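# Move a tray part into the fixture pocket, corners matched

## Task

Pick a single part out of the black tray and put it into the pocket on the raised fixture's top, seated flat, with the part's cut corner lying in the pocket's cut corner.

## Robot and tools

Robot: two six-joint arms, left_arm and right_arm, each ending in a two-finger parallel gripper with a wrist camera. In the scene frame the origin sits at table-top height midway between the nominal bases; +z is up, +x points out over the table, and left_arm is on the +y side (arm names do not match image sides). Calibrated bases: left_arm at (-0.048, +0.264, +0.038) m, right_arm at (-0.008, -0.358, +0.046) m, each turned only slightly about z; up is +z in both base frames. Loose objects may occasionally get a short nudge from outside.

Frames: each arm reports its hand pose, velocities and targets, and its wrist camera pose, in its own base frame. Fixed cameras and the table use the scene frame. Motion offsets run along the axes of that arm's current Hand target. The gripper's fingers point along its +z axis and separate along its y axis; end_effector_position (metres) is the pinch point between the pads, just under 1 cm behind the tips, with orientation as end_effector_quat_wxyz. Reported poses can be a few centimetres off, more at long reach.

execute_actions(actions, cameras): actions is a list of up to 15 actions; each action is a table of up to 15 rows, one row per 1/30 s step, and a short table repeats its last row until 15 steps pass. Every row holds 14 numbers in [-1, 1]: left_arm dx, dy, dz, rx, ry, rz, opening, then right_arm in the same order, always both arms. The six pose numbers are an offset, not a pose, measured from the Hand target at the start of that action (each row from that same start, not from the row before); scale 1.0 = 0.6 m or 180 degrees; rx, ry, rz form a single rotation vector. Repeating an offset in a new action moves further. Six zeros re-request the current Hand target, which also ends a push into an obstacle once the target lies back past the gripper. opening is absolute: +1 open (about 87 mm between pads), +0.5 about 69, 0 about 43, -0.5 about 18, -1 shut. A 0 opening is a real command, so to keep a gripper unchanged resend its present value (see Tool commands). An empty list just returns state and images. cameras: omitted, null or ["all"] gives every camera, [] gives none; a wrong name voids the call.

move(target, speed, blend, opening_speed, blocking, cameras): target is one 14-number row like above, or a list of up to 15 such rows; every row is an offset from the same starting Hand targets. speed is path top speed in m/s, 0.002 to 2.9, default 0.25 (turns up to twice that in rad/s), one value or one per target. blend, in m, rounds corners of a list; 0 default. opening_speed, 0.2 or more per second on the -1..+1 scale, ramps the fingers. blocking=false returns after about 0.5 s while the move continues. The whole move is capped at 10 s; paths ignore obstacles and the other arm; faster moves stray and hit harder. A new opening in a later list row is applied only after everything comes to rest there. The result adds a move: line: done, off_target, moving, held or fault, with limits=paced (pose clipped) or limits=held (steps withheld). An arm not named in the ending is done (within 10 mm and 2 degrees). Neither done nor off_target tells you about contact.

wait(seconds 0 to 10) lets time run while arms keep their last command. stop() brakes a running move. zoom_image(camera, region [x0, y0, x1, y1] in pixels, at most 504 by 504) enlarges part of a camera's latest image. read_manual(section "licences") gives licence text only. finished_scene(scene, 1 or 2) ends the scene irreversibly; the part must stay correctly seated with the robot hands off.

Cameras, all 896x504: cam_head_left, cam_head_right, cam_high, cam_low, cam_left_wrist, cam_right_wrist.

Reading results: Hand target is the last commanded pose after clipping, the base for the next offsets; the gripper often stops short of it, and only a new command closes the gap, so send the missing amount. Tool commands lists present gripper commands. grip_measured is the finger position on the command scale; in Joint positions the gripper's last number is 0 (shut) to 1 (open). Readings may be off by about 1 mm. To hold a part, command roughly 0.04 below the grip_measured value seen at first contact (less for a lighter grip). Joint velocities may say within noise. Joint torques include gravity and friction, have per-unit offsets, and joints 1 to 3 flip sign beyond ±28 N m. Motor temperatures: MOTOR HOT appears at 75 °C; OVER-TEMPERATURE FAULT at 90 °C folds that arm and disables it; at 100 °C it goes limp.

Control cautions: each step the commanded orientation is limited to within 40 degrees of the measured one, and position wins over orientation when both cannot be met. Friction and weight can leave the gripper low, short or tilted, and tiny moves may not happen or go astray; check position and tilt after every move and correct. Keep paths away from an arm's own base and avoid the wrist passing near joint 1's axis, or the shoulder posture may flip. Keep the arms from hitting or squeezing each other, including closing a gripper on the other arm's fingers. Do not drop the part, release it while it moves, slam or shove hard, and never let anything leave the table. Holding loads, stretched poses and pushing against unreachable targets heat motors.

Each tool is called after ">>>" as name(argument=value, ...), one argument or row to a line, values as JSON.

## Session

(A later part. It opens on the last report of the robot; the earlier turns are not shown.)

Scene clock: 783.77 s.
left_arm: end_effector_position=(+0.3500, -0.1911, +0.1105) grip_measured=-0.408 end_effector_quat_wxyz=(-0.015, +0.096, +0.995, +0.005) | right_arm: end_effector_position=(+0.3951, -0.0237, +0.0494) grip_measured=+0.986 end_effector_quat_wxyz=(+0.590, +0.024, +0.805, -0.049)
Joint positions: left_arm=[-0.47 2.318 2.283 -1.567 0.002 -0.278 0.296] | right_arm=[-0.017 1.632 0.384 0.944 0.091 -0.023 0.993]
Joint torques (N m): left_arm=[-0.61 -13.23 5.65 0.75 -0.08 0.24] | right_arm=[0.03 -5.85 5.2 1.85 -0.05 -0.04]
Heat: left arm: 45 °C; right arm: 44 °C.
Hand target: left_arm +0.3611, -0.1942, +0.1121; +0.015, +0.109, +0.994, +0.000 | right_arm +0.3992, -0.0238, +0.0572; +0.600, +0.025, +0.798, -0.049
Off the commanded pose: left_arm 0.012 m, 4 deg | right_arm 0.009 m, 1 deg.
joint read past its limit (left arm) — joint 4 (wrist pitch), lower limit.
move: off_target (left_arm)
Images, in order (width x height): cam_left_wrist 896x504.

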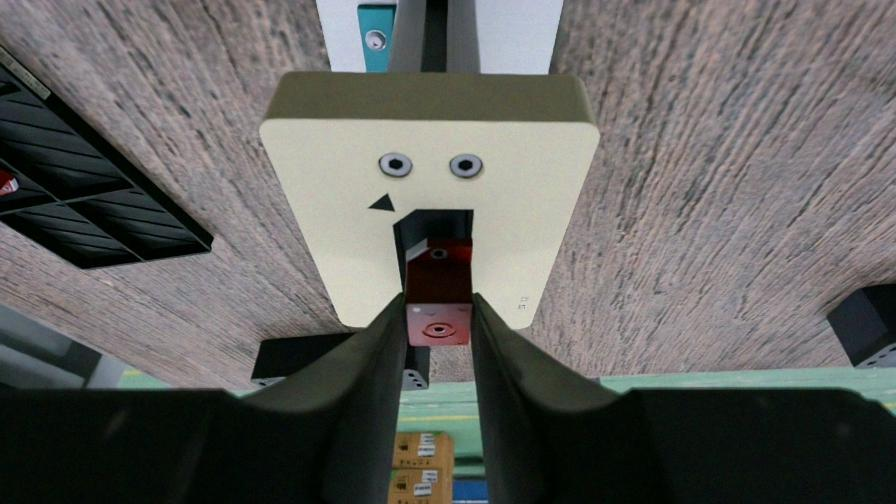

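>>> move(
  target=[-0.005,0.047,-0.003,0.0064,-0.005,-0.033,-0.52,0,0,0,0,0,0,1],
  speed=0.12,
  cameras=[],
)

Scene clock: 799.80 s.
left_arm: end_effector_position=(+0.3518, -0.1859, +0.1034) grip_measured=-0.408 end_effector_quat_wxyz=(-0.016, +0.104, +0.994, -0.016) | right_arm: end_effector_position=(+0.3951, -0.0237, +0.0494) grip_measured=+0.986 end_effector_quat_wxyz=(+0.590, +0.024, +0.805, -0.049)
Joint positions: left_arm=[-0.444 2.289 2.205 -1.507 0.04 -0.236 0.296] | right_arm=[-0.017 1.632 0.384 0.944 0.091 -0.023 0.993]
Joint torques (N m): left_arm=[4.49 -15.9 4.78 0.68 -0.29 -0.4] | right_arm=[0.05 -5.85 5.19 1.84 -0.04 -0.04]
Heat: left arm: 47 °C; right arm: 44 °C.
Hand target: left_arm +0.3701, -0.1674, +0.1139; +0.021, +0.058, +0.998, -0.011 | right_arm +0.3992, -0.0238, +0.0572; +0.600, +0.025, +0.798, -0.049
Off the commanded pose: left_arm 0.028 m, 7 deg | right_arm 0.009 m, 1 deg.
move: off_target (left_arm)
No camera images: "cameras" was empty.

>>> wait(
  seconds=0.1,
  cameras=["cam_left_wrist","cam_head_left","cam_head_right","cam_high"],
)

>>> zoom_image(
  camera="cam_left_wrist",
  region=[350, 170, 530, 350],
)

>>> zoom_image(
  camera="cam_head_left",
  region=[300, 195, 350, 245],
)

>>> zoom_image(
  camera="cam_head_right",
  region=[300, 195, 350, 245],
)

Scene clock: 804.67 s.
left_arm: end_effector_position=(+0.3517, -0.1860, +0.1035) grip_measured=-0.408 end_effector_quat_wxyz=(-0.016, +0.104, +0.994, -0.016) | right_arm: end_effector_position=(+0.3951, -0.0237, +0.0494) grip_measured=+0.986 end_effector_quat_wxyz=(+0.590, +0.024, +0.805, -0.049)
Joint positions: left_arm=[-0.444 2.289 2.205 -1.507 0.041 -0.236 0.296] | right_arm=[-0.017 1.632 0.384 0.944 0.091 -0.023 0.993]
Joint torques (N m): left_arm=[4.48 -15.87 4.79 0.68 -0.28 -0.4] | right_arm=[0.03 -5.85 5.2 1.85 -0.04 -0.04]
Heat: left arm: 47 °C; right arm: 44 °C.
Hand target: left_arm +0.3700, -0.1674, +0.1141; +0.021, +0.058, +0.998, -0.011 | right_arm +0.3992, -0.0238, +0.0572; +0.600, +0.025, +0.798, -0.049
Tool commands: left_gripper/opening=-0.52 right_gripper/opening=+1.0
Off the commanded pose: left_arm 0.028 m, 7 deg | right_arm 0.009 m, 1 deg.
wait: 0.10 s; at rest from the start
Images, in order (width x height): cam_head_left 896x504, cam_head_right 896x504, cam_high 896x504, cam_left_wrist 896x504.

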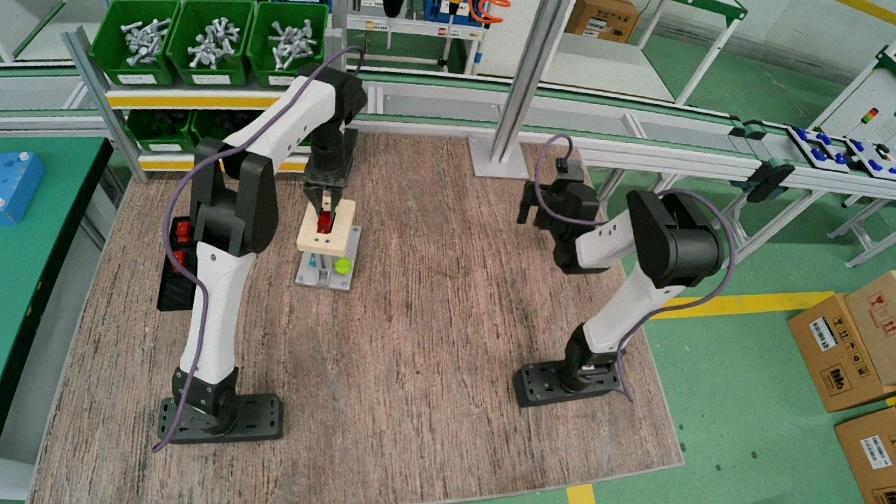

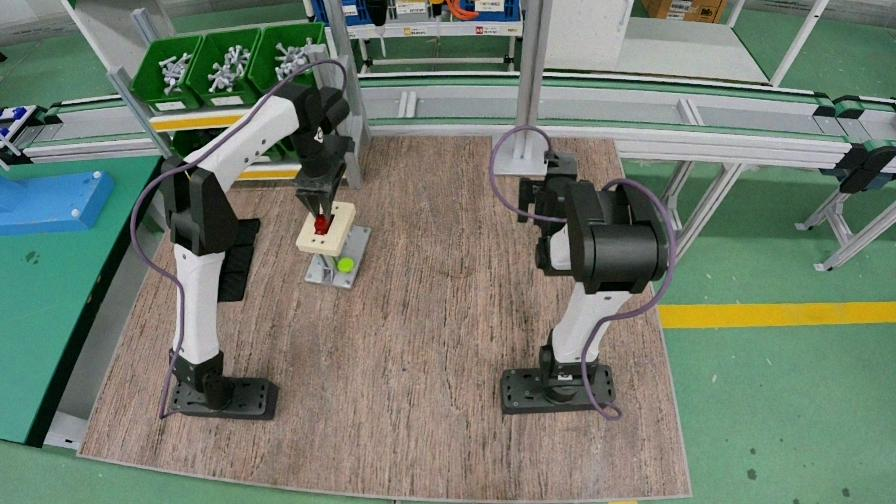

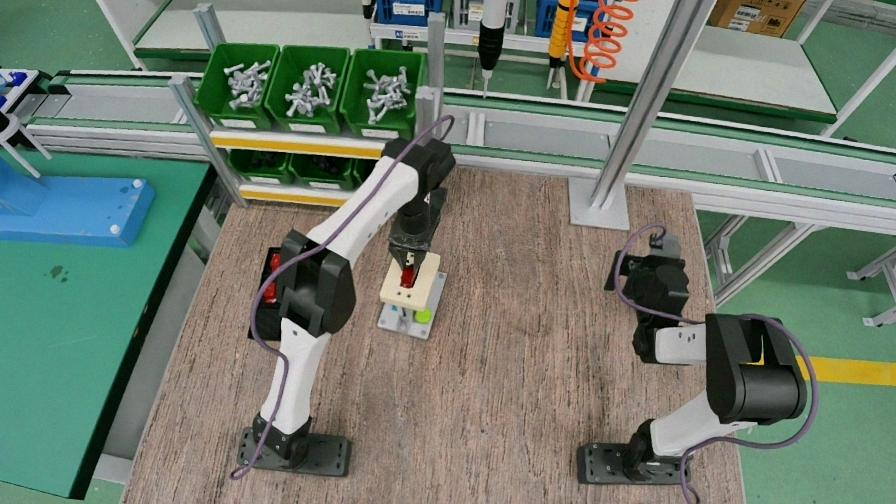

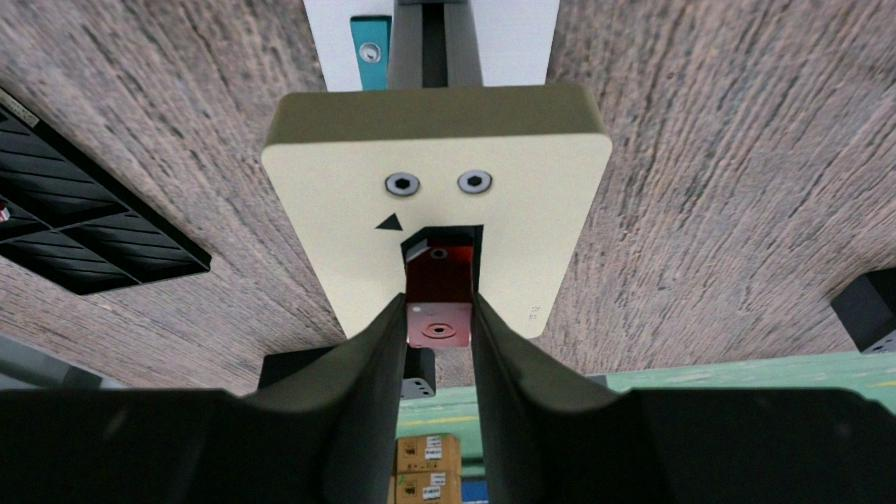

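Scaled by 2.800 from the camera's 896x504 image, which has a finer 1280x720 frame.

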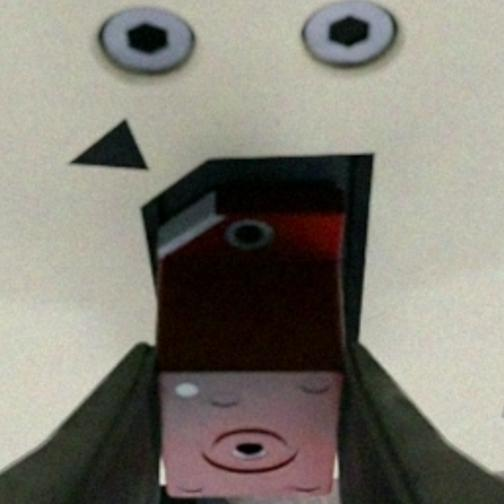

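Scaled by 10.080 from the camera's 896x504 image, which has a finer 1280x720 frame.

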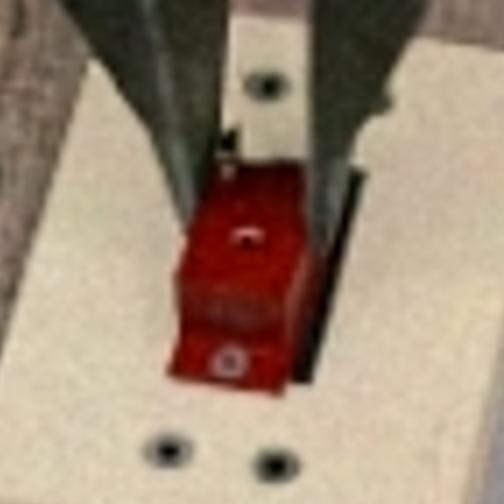

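Scaled by 10.080 from the camera's 896x504 image, which has a finer 1280x720 frame.

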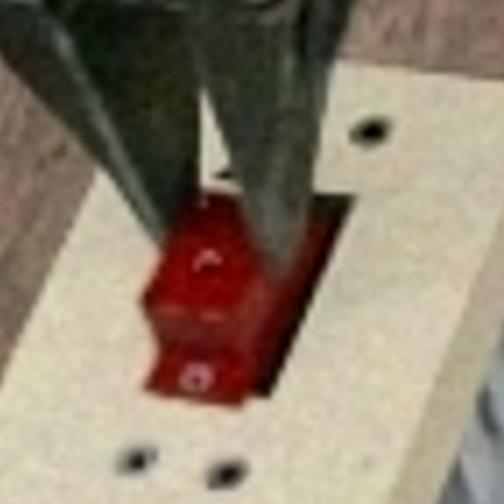

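>>> move(
  target=[0.0092,-0.0385,0.014,-0.0026,0.0108,0.0185,-0.52,0,0,0,0,0,0,1],
  speed=0.05,
  cameras=["cam_left_wrist","cam_head_left","cam_head_right","cam_high"],
)

>>> zoom_image(
  camera="cam_left_wrist",
  region=[350, 170, 530, 350],
)

>>> zoom_image(
  camera="cam_head_left",
  region=[300, 195, 350, 245],
)

>>> zoom_image(
  camera="cam_head_right",
  region=[300, 195, 350, 245],
)

Scene clock: 854.30 s.
left_arm: end_effector_position=(+0.3494, -0.1909, +0.1062) grip_measured=-0.408 end_effector_quat_wxyz=(-0.013, +0.109, +0.994, -0.013) | right_arm: end_effector_position=(+0.3951, -0.0237, +0.0494) grip_measured=+0.986 end_effector_quat_wxyz=(+0.590, +0.024, +0.805, -0.049)
Joint positions: left_arm=[-0.461 2.289 2.217 -1.515 0.033 -0.241 0.296] | right_arm=[-0.017 1.632 0.384 0.944 0.091 -0.023 0.993]
Joint torques (N m): left_arm=[0.57 -10.39 9.16 0.46 -0.19 -0.35] | right_arm=[0.05 -5.83 5.19 1.85 -0.04 -0.04]
Heat: left arm: 49 °C; right arm: 44 °C.
Hand target: left_arm +0.3622, -0.1899, +0.1059; +0.005, +0.087, +0.996, -0.006 | right_arm +0.3992, -0.0238, +0.0572; +0.600, +0.025, +0.798, -0.049
Off the commanded pose: left_arm 0.013 m, 3 deg | right_arm 0.009 m, 1 deg.
move: off_target (left_arm)
Images, in order (width x height): cam_head_left 896x504, cam_head_right 896x504, cam_high 896x504, cam_left_wrist 896x504.

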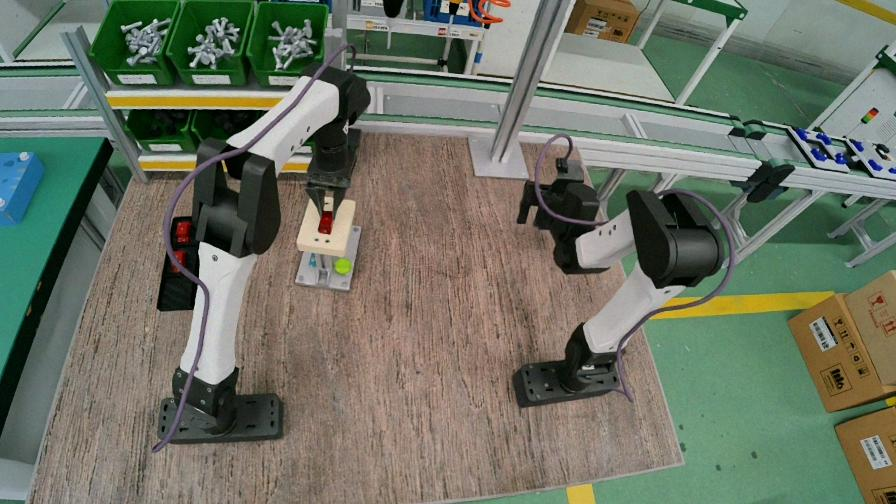

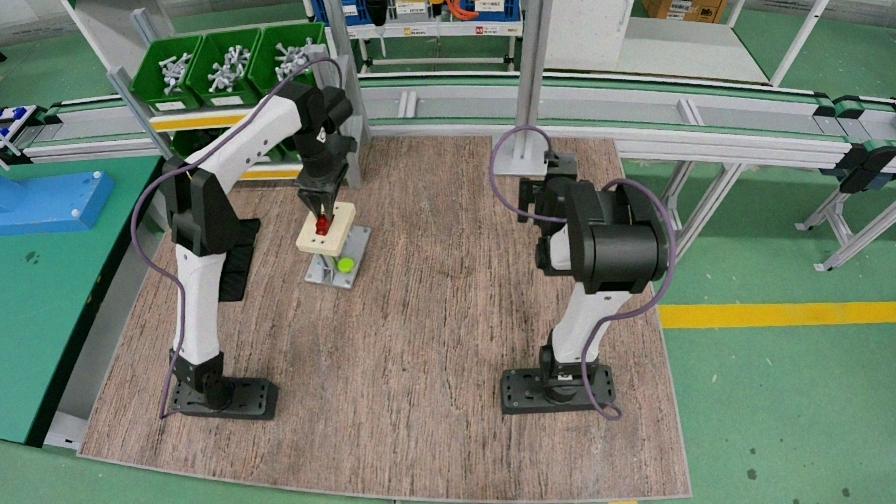

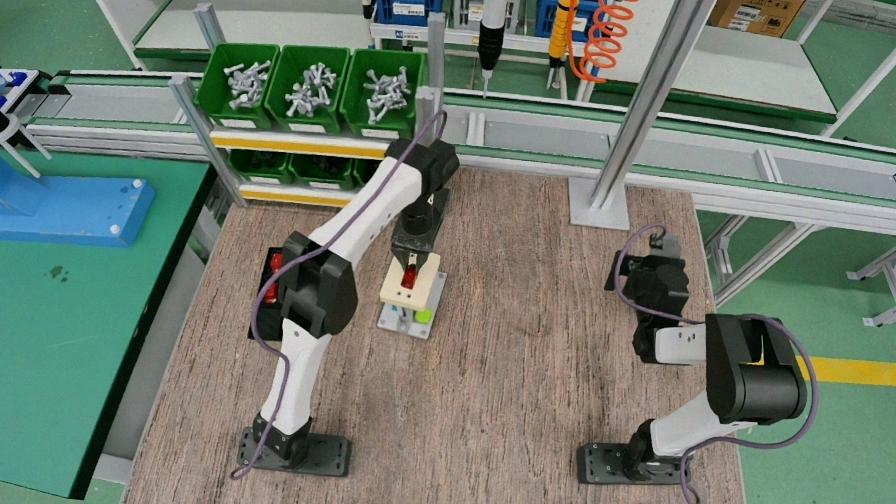

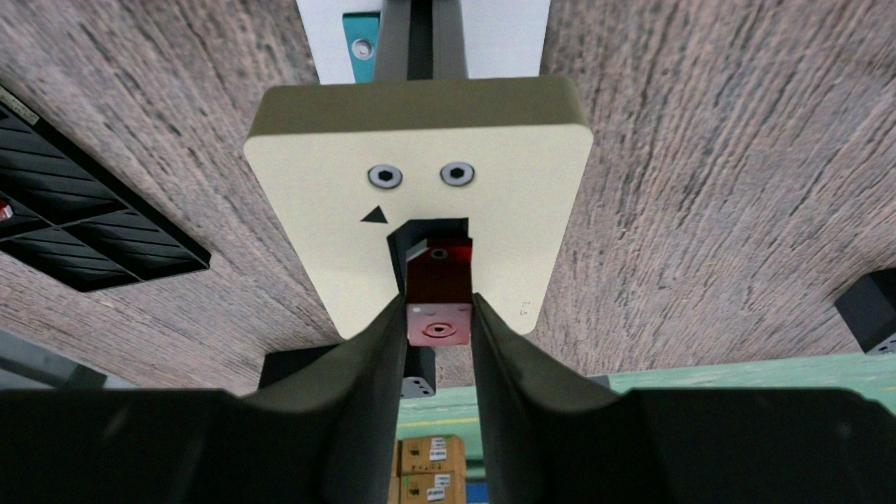

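Scaled by 2.800 from the camera's 896x504 image, which has a finer 1280x720 frame.

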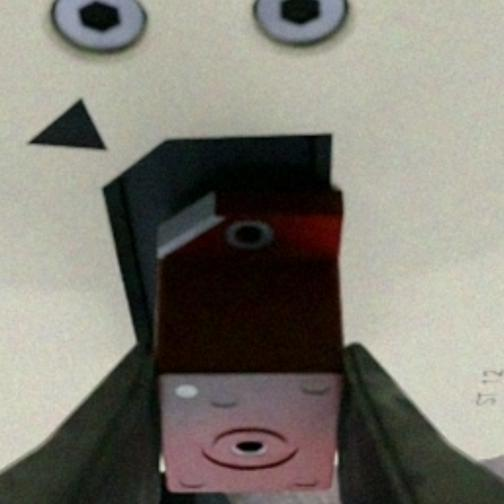

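Scaled by 10.080 from the camera's 896x504 image, which has a finer 1280x720 frame.

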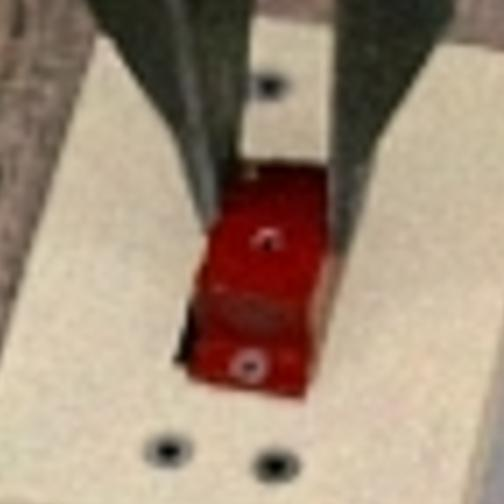

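Scaled by 10.080 from the camera's 896x504 image, which has a finer 1280x720 frame.

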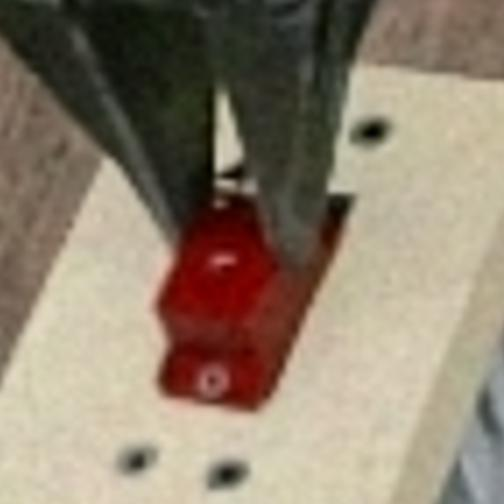

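>>> move(
  target=[-0.015,0.004,0,0,0,-0.005,-0.52,0,0,0,0,0,0,1],
  speed=0.04,
  cameras=["cam_left_wrist","cam_head_left"],
)

>>> zoom_image(
  camera="cam_left_wrist",
  region=[350, 170, 530, 350],
)

>>> zoom_image(
  camera="cam_head_left",
  region=[300, 195, 350, 245],
)

Scene clock: 871.13 s.
left_arm: end_effector_position=(+0.3585, -0.1961, +0.1056) grip_measured=-0.408 end_effector_quat_wxyz=(-0.009, +0.110, +0.994, -0.014) | right_arm: end_effector_position=(+0.3951, -0.0237, +0.0494) grip_measured=+0.986 end_effector_quat_wxyz=(+0.590, +0.024, +0.805, -0.049)
Joint positions: left_arm=[-0.462 2.34 2.304 -1.542 0.032 -0.242 0.296] | right_arm=[-0.017 1.632 0.384 0.944 0.091 -0.023 0.993]
Joint torques (N m): left_arm=[1.84 -10.88 9.01 0.38 -0.18 -0.38] | right_arm=[0.05 -5.85 5.19 1.85 -0.04 -0.04]
Heat: left arm: 46 °C; right arm: 44 °C.
Hand target: left_arm +0.3716, -0.1891, +0.1059; +0.005, +0.079, +0.997, -0.006 | right_arm +0.3992, -0.0238, +0.0572; +0.600, +0.025, +0.798, -0.049
Off the commanded pose: left_arm 0.015 m, 4 deg | right_arm 0.009 m, 1 deg.
move: off_target (left_arm)
Images, in order (width x height): cam_head_left 896x504, cam_left_wrist 896x504.

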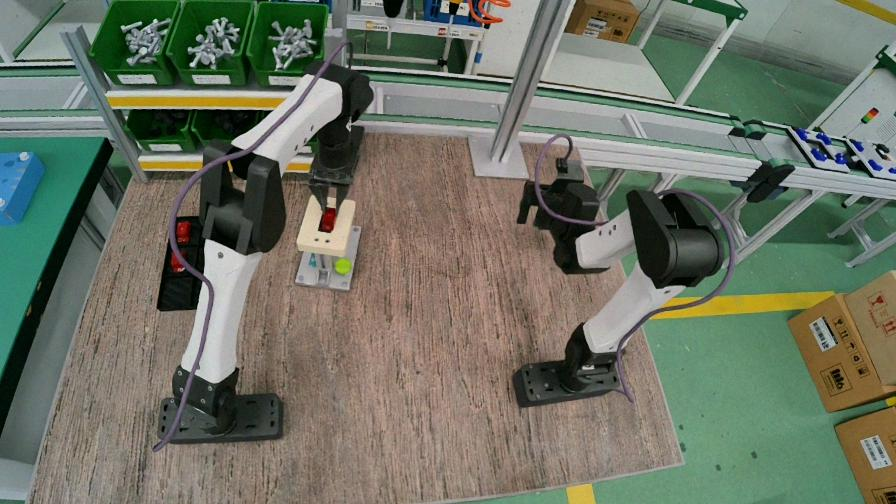

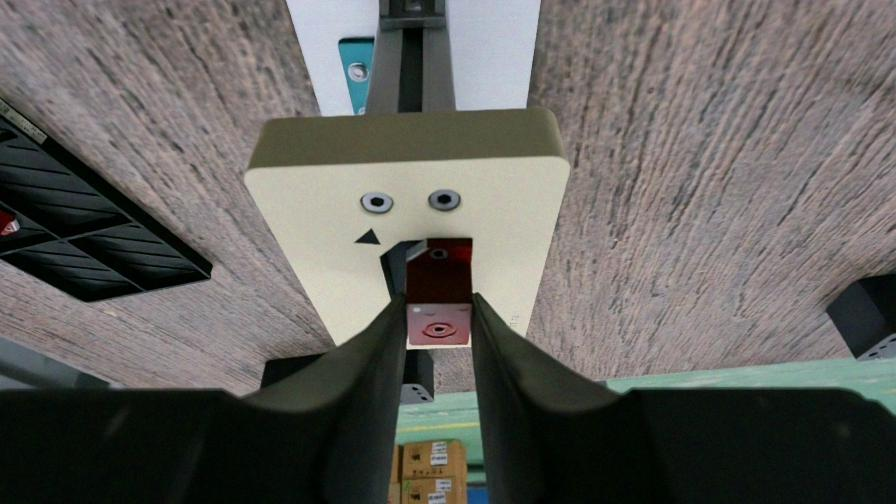

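Scaled by 2.800 from the camera's 896x504 image, which has a finer 1280x720 frame.

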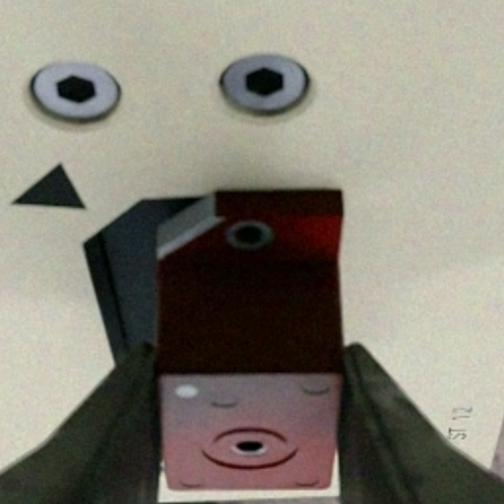

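Scaled by 10.080 from the camera's 896x504 image, which has a finer 1280x720 frame.

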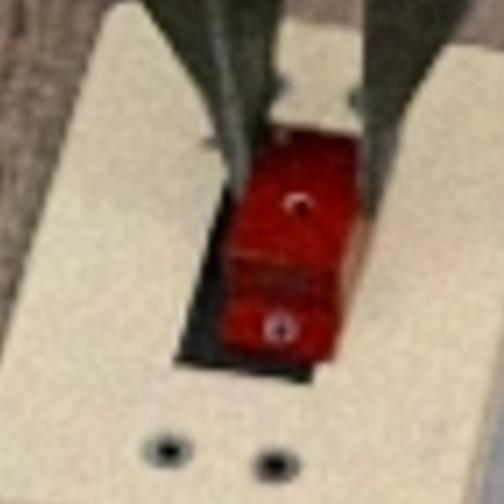

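>>> move(
  target=[
    [0.02,0.0,-0.06,0,0,0,-0.52,0,0,0,0,0,0,1],
    [0.0917,0.047,-0.1175,-0.004,0.0067,-0.0617,-0.52,0,0,0,0,0,0,1],
  ],
  speed=0.12,
  blend=[0.015,0],
  cameras=["cam_left_wrist"],
)

Scene clock: 911.20 s.
left_arm: end_effector_position=(+0.3241, -0.1566, +0.1573) grip_measured=-0.408 end_effector_quat_wxyz=(+0.011, -0.011, +1.000, -0.014) | right_arm: end_effector_position=(+0.3951, -0.0237, +0.0494) grip_measured=+0.986 end_effector_quat_wxyz=(+0.590, +0.024, +0.805, -0.049)
Joint positions: left_arm=[-0.394 2.065 2.071 -1.547 0.018 -0.417 0.296] | right_arm=[-0.017 1.632 0.384 0.944 0.091 -0.023 0.993]
Joint torques (N m): left_arm=[0.17 -15.46 5.65 0.32 -0.05 -0.09] | right_arm=[0.03 -5.85 5.2 1.85 -0.05 -0.04]
Heat: left arm: 46 °C; right arm: 44 °C.
Hand target: left_arm +0.3211, -0.1517, +0.1755; -0.006, -0.018, +1.000, +0.001 | right_arm +0.3992, -0.0238, +0.0572; +0.600, +0.025, +0.798, -0.049
Off the commanded pose: left_arm 0.019 m, 3 deg | right_arm 0.009 m, 1 deg.
joint sent to its limit (left arm) — joint 4 (wrist pitch), lower limit. The joint targets are off in orientation, not in position.
move: off_target (left_arm)
Images, in order (width x height): cam_left_wrist 896x504.

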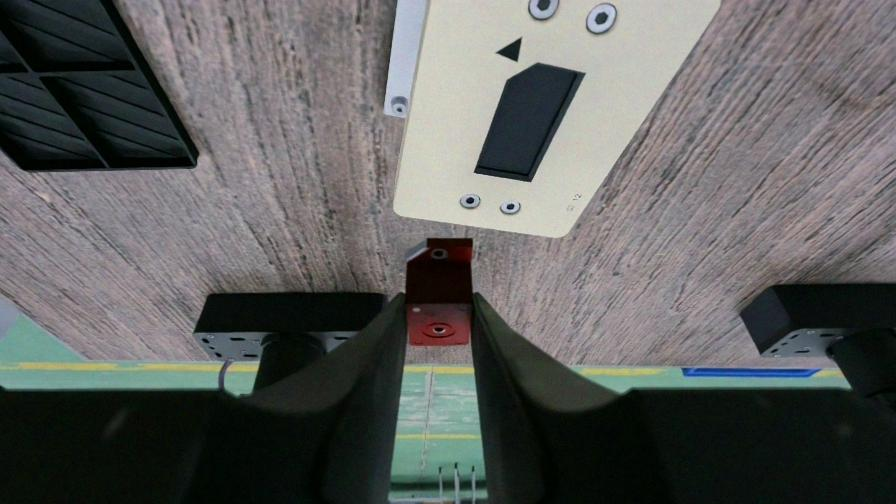

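>>> move(
  target=[-0.073,-0.0675,0.1133,0,-0.0007,0.0792,-0.52,0,0,0,0,0,0,1],
  speed=0.1,
  cameras=["cam_left_wrist","cam_head_left","cam_head_right","cam_high"],
)

>>> zoom_image(
  camera="cam_left_wrist",
  region=[350, 170, 530, 350],
)

>>> zoom_image(
  camera="cam_head_left",
  region=[300, 195, 350, 245],
)

Scene clock: 920.23 s.
left_arm: end_effector_position=(+0.3565, -0.1899, +0.1125) grip_measured=-0.408 end_effector_quat_wxyz=(-0.009, +0.095, +0.995, -0.003) | right_arm: end_effector_position=(+0.3951, -0.0237, +0.0494) grip_measured=+0.986 end_effector_quat_wxyz=(+0.590, +0.024, +0.805, -0.049)
Joint positions: left_arm=[-0.457 2.329 2.313 -1.569 0.011 -0.266 0.296] | right_arm=[-0.017 1.632 0.384 0.944 0.091 -0.023 0.993]
Joint torques (N m): left_arm=[-0.1 -9.57 8.29 0.45 -0.02 0.25] | right_arm=[0.05 -5.85 5.2 1.85 -0.05 -0.04]
Heat: left arm: 46 °C; right arm: 44 °C.
Hand target: left_arm +0.3655, -0.1904, +0.1069; -0.005, +0.106, +0.994, +0.000 | right_arm +0.3992, -0.0238, +0.0572; +0.600, +0.025, +0.798, -0.049
Off the commanded pose: left_arm 0.011 m, 1 deg | right_arm 0.009 m, 1 deg.
joint read past its limit (left arm) — joint 4 (wrist pitch), lower limit.
joint sent to its limit (left arm) — joint 4 (wrist pitch), lower limit. The joint targets still meet the commanded pose.
move: off_target (left_arm)
Images, in order (width x height): cam_head_left 896x504, cam_head_right 896x504, cam_high 896x504, cam_left_wrist 896x504.

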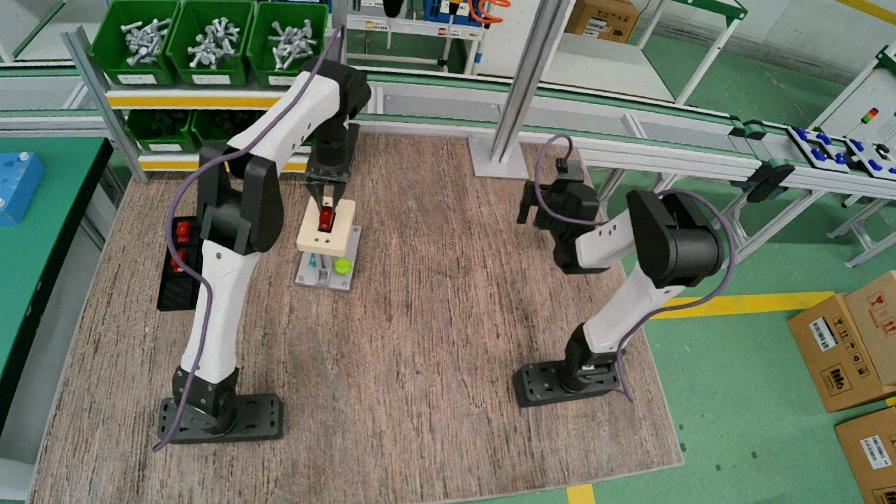

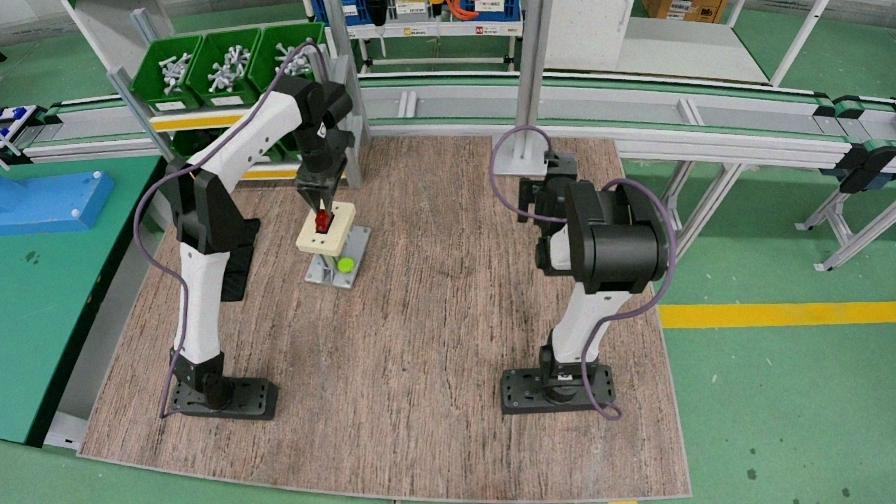

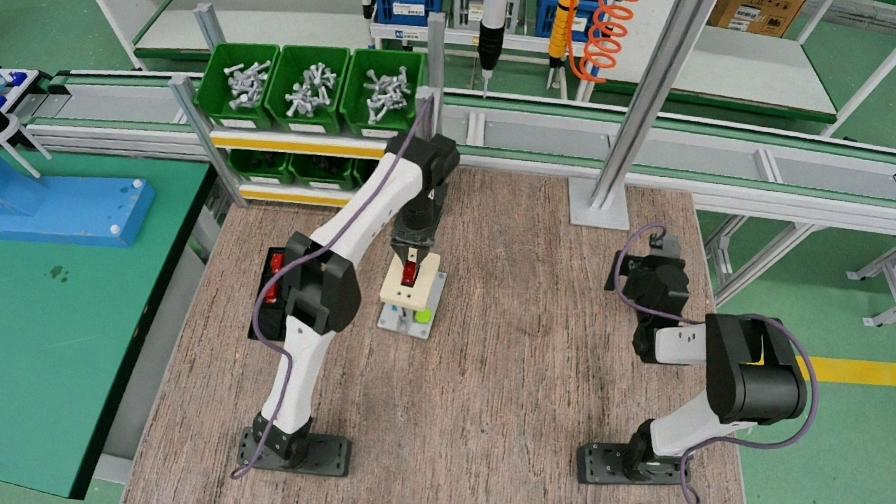

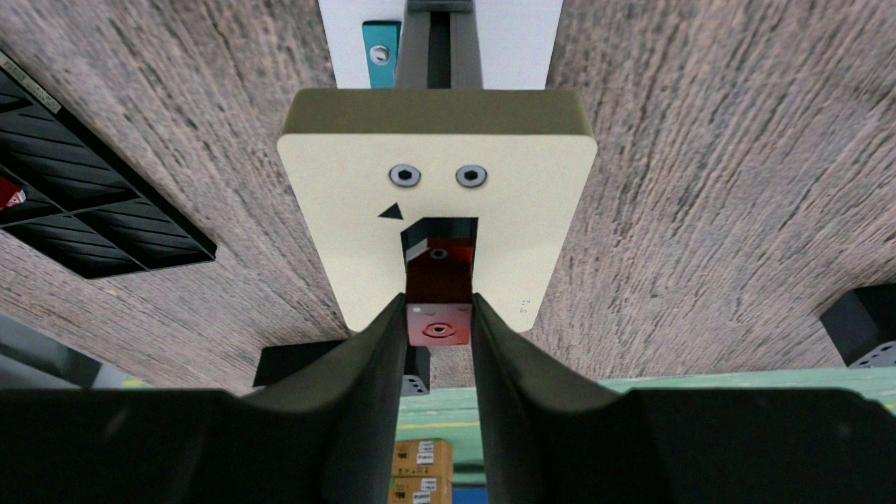

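Scaled by 2.800 from the camera's 896x504 image, which has a finer 1280x720 frame.

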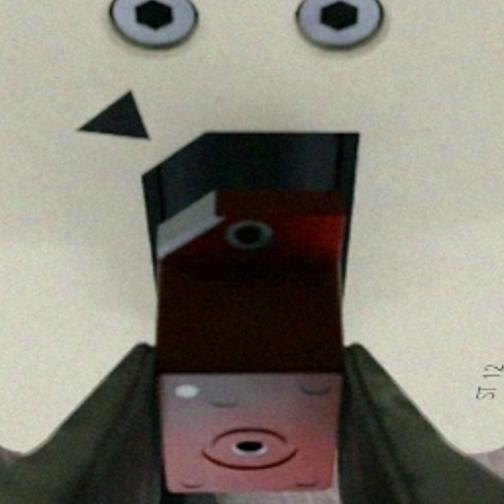

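Scaled by 10.080 from the camera's 896x504 image, which has a finer 1280x720 frame.

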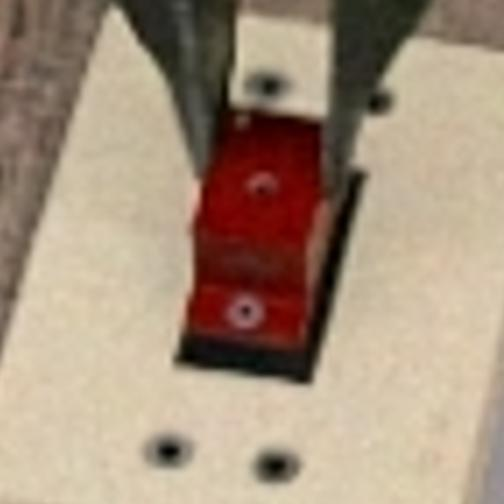

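>>> move(
  target=[-0.0057,-0.0015,0.0167,0,0,0,-0.52,0,0,0,0,0,0,1],
  speed=0.04,
  cameras=["cam_left_wrist","cam_head_left"],
)

>>> zoom_image(
  camera="cam_left_wrist",
  region=[350, 170, 530, 350],
)

>>> zoom_image(
  camera="cam_head_left",
  region=[300, 195, 350, 245],
)

Scene clock: 940.33 s.
left_arm: end_effector_position=(+0.3560, -0.1903, +0.1060) grip_measured=-0.408 end_effector_quat_wxyz=(-0.016, +0.103, +0.994, +0.000) | right_arm: end_effector_position=(+0.3951, -0.0237, +0.0494) grip_measured=+0.986 end_effector_quat_wxyz=(+0.590, +0.024, +0.805, -0.049)
Joint positions: left_arm=[-0.46 2.346 2.313 -1.569 0.011 -0.253 0.296] | right_arm=[-0.017 1.632 0.384 0.944 0.091 -0.023 0.993]
Joint torques (N m): left_arm=[0.13 -9.32 7.83 0.62 -0.02 0.11] | right_arm=[0.05 -5.83 5.2 1.85 -0.04 -0.04]
Heat: left arm: 44 °C; right arm: 44 °C.
Hand target: left_arm +0.3686, -0.1921, +0.0969; -0.005, +0.107, +0.994, +0.000 | right_arm +0.3992, -0.0238, +0.0572; +0.600, +0.025, +0.798, -0.049
Off the commanded pose: left_arm 0.016 m, 1 deg | right_arm 0.009 m, 1 deg.
joint read past its limit (left arm) — joint 4 (wrist pitch), lower limit.
move: off_target (left_arm)
Images, in order (width x height): cam_head_left 896x504, cam_left_wrist 896x504.

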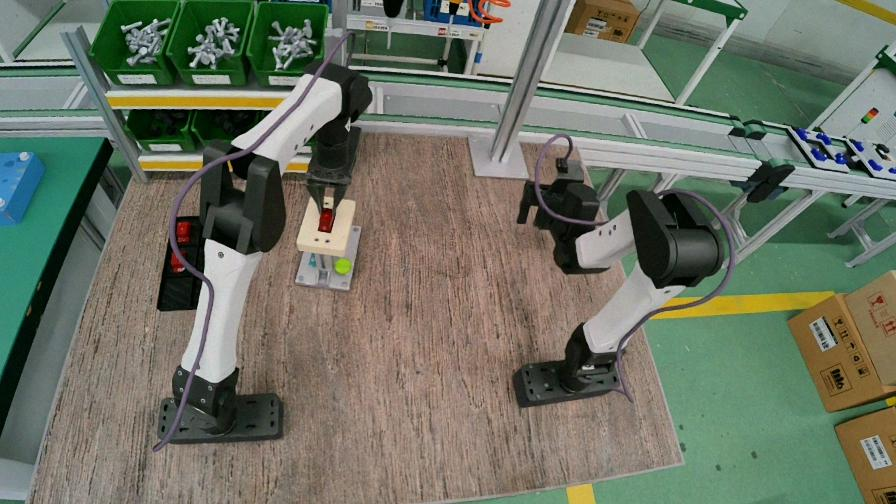

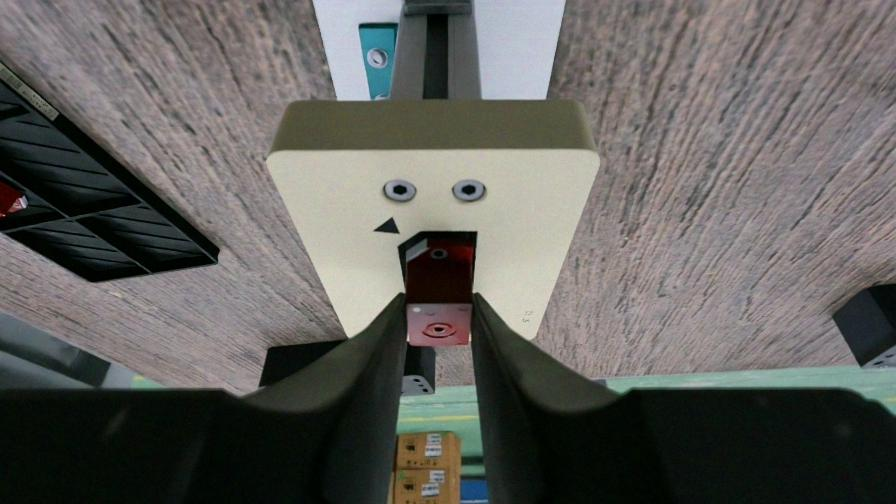

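Scaled by 2.800 from the camera's 896x504 image, which has a finer 1280x720 frame.

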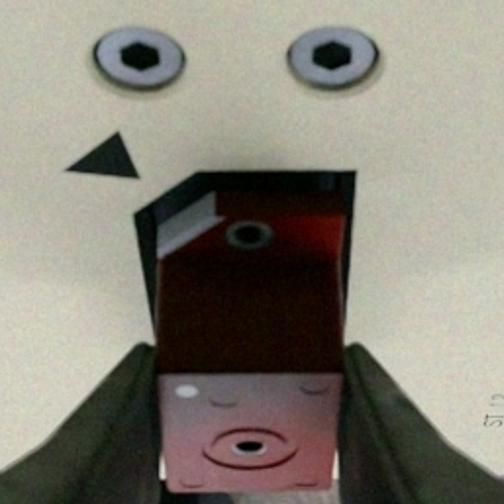

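Scaled by 10.080 from the camera's 896x504 image, which has a finer 1280x720 frame.

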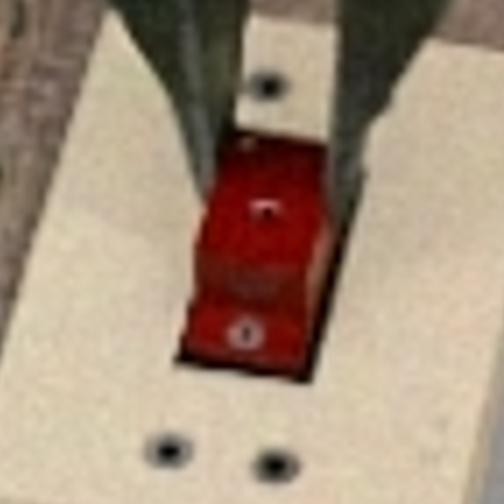

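>>> move(
  target=[-0.0125,0,0,0,-0.0095,0,-0.52,0,0,0,0,0,0,1],
  speed=0.05,
  cameras=[],
)

Scene clock: 948.83 s.
left_arm: end_effector_position=(+0.3565, -0.1899, +0.1059) grip_measured=-0.408 end_effector_quat_wxyz=(-0.016, +0.104, +0.994, +0.002) | right_arm: end_effector_position=(+0.3951, -0.0237, +0.0494) grip_measured=+0.986 end_effector_quat_wxyz=(+0.590, +0.024, +0.805, -0.049)
Joint positions: left_arm=[-0.46 2.346 2.313 -1.568 0.007 -0.253 0.296] | right_arm=[-0.017 1.632 0.384 0.944 0.091 -0.023 0.993]
Joint torques (N m): left_arm=[0.23 -9.31 8.43 0.83 -0.06 0.13] | right_arm=[0.05 -5.85 5.19 1.85 -0.04 -0.04]
Heat: left arm: 44 °C; right arm: 44 °C.
Hand target: left_arm +0.3759, -0.1938, +0.0969; +0.010, +0.107, +0.994, -0.001 | right_arm +0.3992, -0.0238, +0.0572; +0.600, +0.025, +0.798, -0.049
Off the commanded pose: left_arm 0.022 m, 3 deg | right_arm 0.009 m, 1 deg.
joint read past its limit (left arm) — joint 4 (wrist pitch), lower limit.
move: off_target (left_arm)
No camera images: "cameras" was empty.

>>> move(
  target=[0,0,0.0067,0,0,0,-0.52,0,0,0,0,0,0,1],
  speed=0.03,
  cameras=["cam_left_wrist","cam_head_left","cam_head_right"],
)

>>> zoom_image(
  camera="cam_left_wrist",
  region=[350, 170, 530, 350],
)

>>> zoom_image(
  camera="cam_head_left",
  region=[300, 195, 350, 245],
)

>>> zoom_image(
  camera="cam_head_right",
  region=[300, 195, 350, 245],
)

Scene clock: 965.07 s.
left_arm: end_effector_position=(+0.3571, -0.1902, +0.1058) grip_measured=-0.408 end_effector_quat_wxyz=(-0.014, +0.104, +0.995, +0.001) | right_arm: end_effector_position=(+0.3951, -0.0237, +0.0494) grip_measured=+0.986 end_effector_quat_wxyz=(+0.590, +0.024, +0.805, -0.049)
Joint positions: left_arm=[-0.46 2.346 2.313 -1.566 0.007 -0.253 0.296] | right_arm=[-0.017 1.632 0.384 0.944 0.091 -0.023 0.993]
Joint torques (N m): left_arm=[0.24 -9.66 6.23 0.99 -0.06 0.13] | right_arm=[0.05 -5.85 5.19 1.85 -0.05 -0.04]
Heat: left arm: 43 °C; right arm: 44 °C.
Hand target: left_arm +0.3760, -0.1938, +0.0928; +0.010, +0.107, +0.994, -0.001 | right_arm +0.3992, -0.0238, +0.0572; +0.600, +0.025, +0.798, -0.049
Off the commanded pose: left_arm 0.023 m, 3 deg | right_arm 0.009 m, 1 deg.
joint read past its limit (left arm) — joint 4 (wrist pitch), lower limit.
move: off_target (left_arm)
Images, in order (width x height): cam_head_left 896x504, cam_head_right 896x504, cam_left_wrist 896x504.

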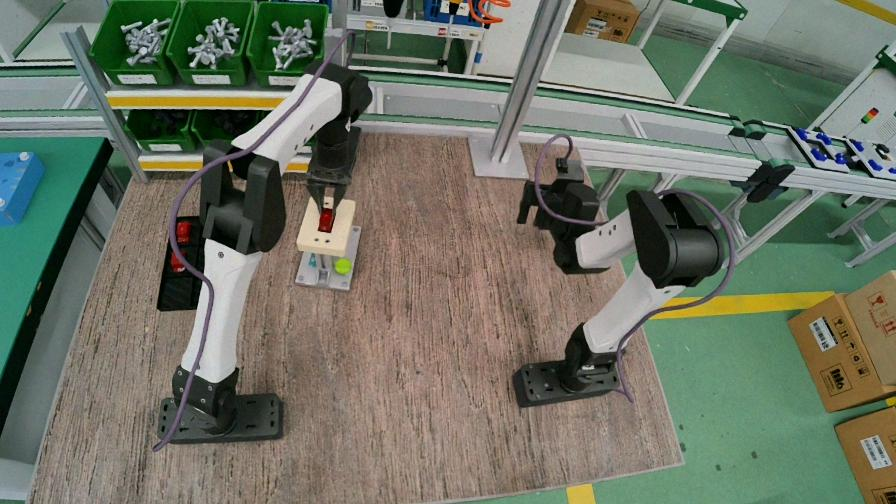

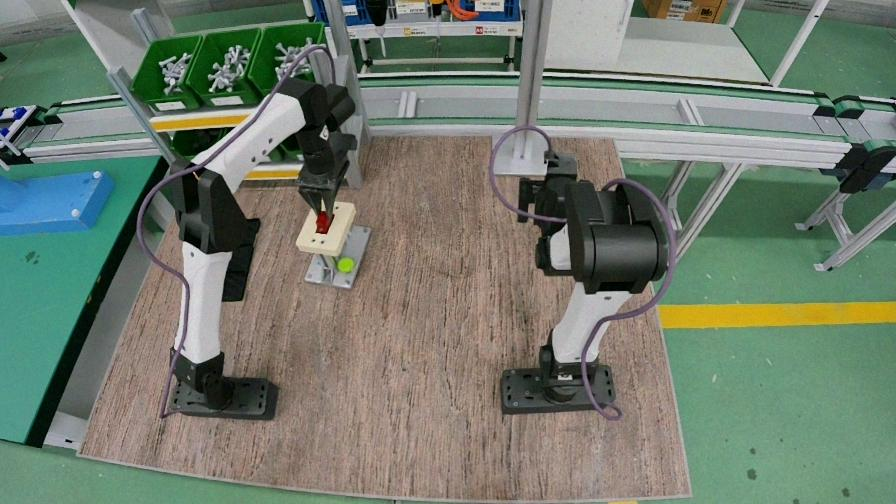

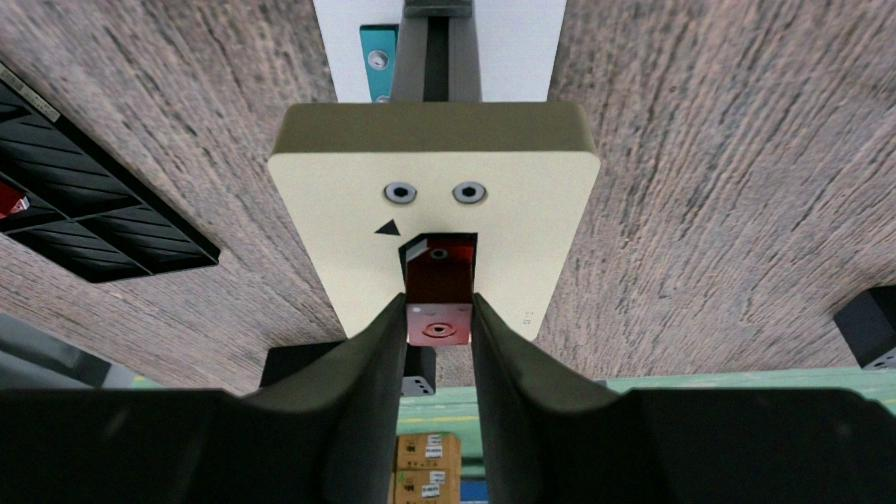

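Scaled by 2.800 from the camera's 896x504 image, which has a finer 1280x720 frame.

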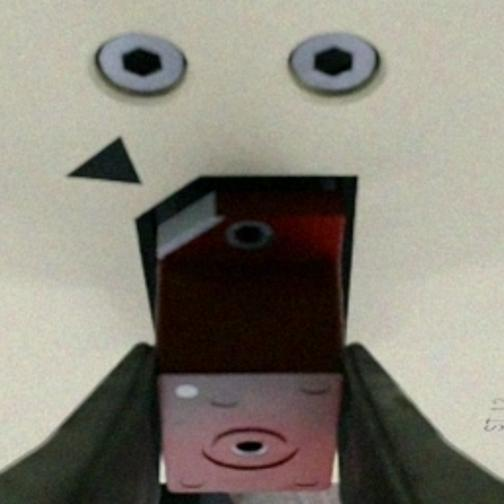

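Scaled by 10.080 from the camera's 896x504 image, which has a finer 1280x720 frame.

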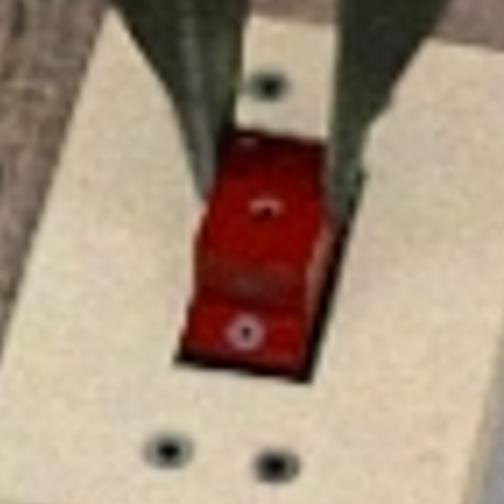

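Scaled by 10.080 from the camera's 896x504 image, which has a finer 1280x720 frame.

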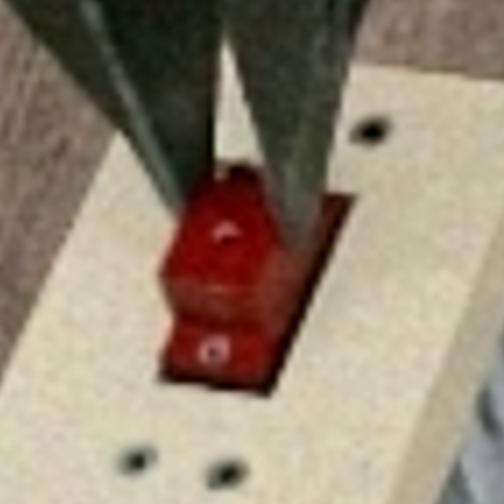

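>>> move(
  target=[-0.003,0,0.0067,0,0,0,-0.52,0,0,0,0,0,0,1],
  speed=0.03,
  cameras=[],
)

Scene clock: 969.90 s.
left_arm: end_effector_position=(+0.3585, -0.1909, +0.1046) grip_measured=-0.408 end_effector_quat_wxyz=(-0.012, +0.104, +0.995, +0.001) | right_arm: end_effector_position=(+0.3951, -0.0237, +0.0494) grip_measured=+0.986 end_effector_quat_wxyz=(+0.590, +0.024, +0.805, -0.049)
Joint positions: left_arm=[-0.46 2.348 2.313 -1.559 0.007 -0.253 0.296] | right_arm=[-0.017 1.632 0.384 0.944 0.091 -0.023 0.993]
Joint torques (N m): left_arm=[0.34 -9.31 5.78 1.03 -0.06 0.14] | right_arm=[0.05 -5.85 5.19 1.85 -0.04 -0.04]
Heat: left arm: 43 °C; right arm: 44 °C.
Hand target: left_arm +0.3778, -0.1942, +0.0889; +0.010, +0.107, +0.994, -0.001 | right_arm +0.3992, -0.0238, +0.0572; +0.600, +0.025, +0.798, -0.049
Off the commanded pose: left_arm 0.025 m, 3 deg | right_arm 0.009 m, 1 deg.
joint read past its limit (left arm) — joint 4 (wrist pitch), lower limit.
move: off_target (left_arm)
No camera images: "cameras" was empty.


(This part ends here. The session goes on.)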